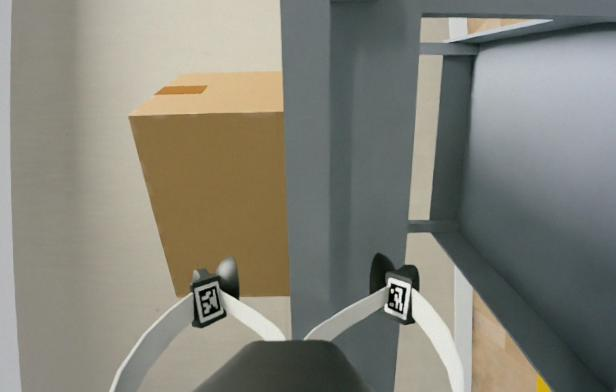

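Scene clock: 1325.77 s.
move: r2 moving
r1.base_odometry: x=-1.343 y=-1.049 heading=+1.201
r1.turned_by_wheels: +0.000
r1.turned_by_imu: +0.000
r1.base_tilt: forward=-1.6 right=+1.2
r1.lidar_m: 0.87 0.37 0.41 3.50 4.30 4.70 2.24 1.40 1.26 1.29 1.21 1.07
r1.base_status: not commanded
r1.joint_positions: lift_m=+0.870 arm_m=+0.150 wrist_yaw_rad=+1.879 wrist_pitch_rad=+0.002 wrist_roll_rad=+0.000 gripper_m=-0.037
r1.joint_status: not commanded
r1.measured_speeds: all 0
r1.motor_effort: lift_m=+22(22) arm_m=+4(4) wheel_0=+25(25) wheel_1=+8(9) wheel_2=+1(1)
r1.servo_current: wrist_yaw_rad=117(130) wrist_pitch_rad=39(46) wrist_roll_rad=46(52) gripper_m=78(78)
r1.contact_limits: translate_m 1
r1.hand_pose: x=+0.3168 y=+0.3013 z=+1.0473 quat_wxyz=(+0.590, -0.001, +0.001, +0.807) (m; r1's base frame)
r1.wrist_depth_mm: - - - 230 213 192 176 / - - - 228 213 190 177 / - - - 230 215 191 177 / - - - 171 216 193 178 / - - - 231 216 191 179 / - - 180 168 211 193 179 / - 150 - 167 165 187 180
r2.base_odometry: x=-4.970 y=-1.628 heading=-2.684
r2.turned_by_wheels: +0.000
r2.turned_by_imu: +0.000
r2.base_tilt: forward=-0.6 right=+0.1
r2.lidar_m: 0.58 2.46 2.21 1.40 0.72 0.66 - 0.89 1.04 2.56 2.70 0.52
r2.base_status: not commanded
r2.joint_positions: lift_m=+0.687 arm_m=+0.100 wrist_yaw_rad=-0.203 wrist_pitch_rad=+0.003 wrist_roll_rad=+1.570 gripper_m=+0.062
r2.joint_status: gripper_m moving
r2.measured_speeds: all 0
r2.motor_effort: lift_m=+17(17) arm_m=+7(7) wheel_0=+3(3) wheel_1=+2(3) wheel_2=-3(3)
r2.servo_current: wrist_yaw_rad=46(52) wrist_pitch_rad=46(46) wrist_roll_rad=52(52) gripper_m=130(130)
r2.hand_pose: x=+0.5356 y=-0.1437 z=+0.8644 quat_wxyz=(+0.704, +0.703, -0.070, -0.073) (m; r2's base frame)
r2.wrist_depth_mm: - - - 193 246 699 - / - - 530 204 257 831 - / - 469 473 214 272 - - / - 508 512 282 285 - - / - - 554 236 291 - - / - - 194 243 187 1708 - / - 124 - - - 539 512
pictures: none
No camera images: "cameras" was empty.

Scene clock: 1327.07 s.
earlier move: r2 done
r1.base_odometry: x=-1.343 y=-1.049 heading=+1.201
r1.turned_by_wheels: +0.000
r1.turned_by_imu: +0.000
r1.base_tilt: forward=-1.7 right=+1.2
r1.lidar_m: 0.88 0.34 0.39 3.47 4.27 4.69 2.26 1.43 1.25 1.28 1.20 1.09
r1.base_status: not commanded
r1.joint_positions: lift_m=+0.870 arm_m=+0.150 wrist_yaw_rad=+1.879 wrist_pitch_rad=+0.002 wrist_roll_rad=+0.000 gripper_m=-0.037
r1.joint_status: not commanded
r1.measured_speeds: all 0
r1.motor_effort: lift_m=+22(22) arm_m=+4(4) wheel_0=+25(25) wheel_1=+8(9) wheel_2=+1(1)
r1.servo_current: wrist_yaw_rad=104(130) wrist_pitch_rad=39(46) wrist_roll_rad=65(65) gripper_m=85(85)
r1.contact_limits: translate_m 1
r1.hand_pose: x=+0.3168 y=+0.3013 z=+1.0473 quat_wxyz=(+0.590, -0.001, +0.001, +0.807) (m; r1's base frame)
r1.wrist_depth_mm: - - - 231 212 192 175 / - - - 228 213 190 176 / - - - 229 214 191 178 / - - - 171 215 193 178 / - - - 231 216 192 179 / - - 179 169 211 193 179 / - 150 - 168 166 188 179
r2.base_odometry: x=-4.970 y=-1.628 heading=-2.685
r2.turned_by_wheels: +0.000
r2.turned_by_imu: +0.000
r2.base_tilt: forward=-0.6 right=+0.1
r2.lidar_m: 0.59 2.47 2.21 1.36 0.73 0.65 - 0.89 1.08 2.55 2.69 0.54
r2.base_status: not commanded
r2.joint_positions: lift_m=+0.687 arm_m=+0.100 wrist_yaw_rad=-0.202 wrist_pitch_rad=+0.002 wrist_roll_rad=+1.570 gripper_m=-0.032
r2.joint_status: all done
r2.measured_speeds: all 0
r2.motor_effort: lift_m=+17(17) arm_m=+7(7) wheel_0=+2(4) wheel_1=+2(3) wheel_2=-3(3)
r2.servo_current: wrist_yaw_rad=59(59) wrist_pitch_rad=46(52) wrist_roll_rad=52(52) gripper_m=111(319)
r2.hand_pose: x=+0.5358 y=-0.1434 z=+0.8647 quat_wxyz=(+0.704, +0.703, -0.070, -0.072) (m; r2's base frame)
r2.wrist_depth_mm: - - - 193 246 691 - / - - 535 204 258 - - / - 469 469 215 271 842 - / - 517 517 281 283 - - / - - 564 231 298 - - / - - 183 200 173 - - / - - - - - 525 488
wait: 1.30 of 3 s (r2 has come to rest)
pictures: r2_head_camera, r2_wrist_camera
Images, in order (width x height): r2_head_camera 420x560, r2_wrist_camera 616x392.

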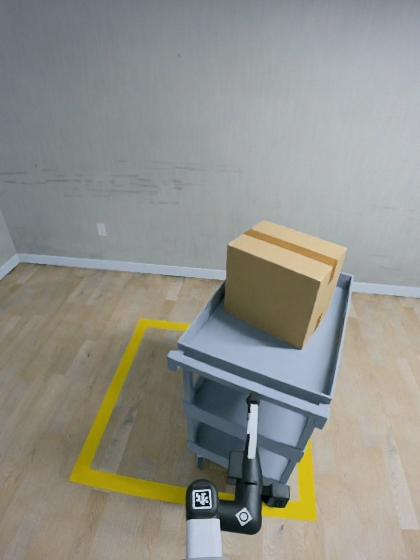

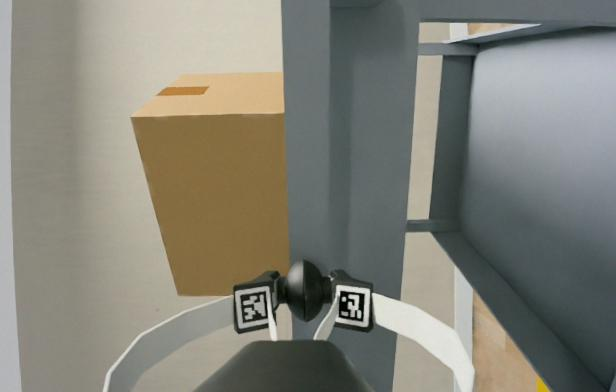

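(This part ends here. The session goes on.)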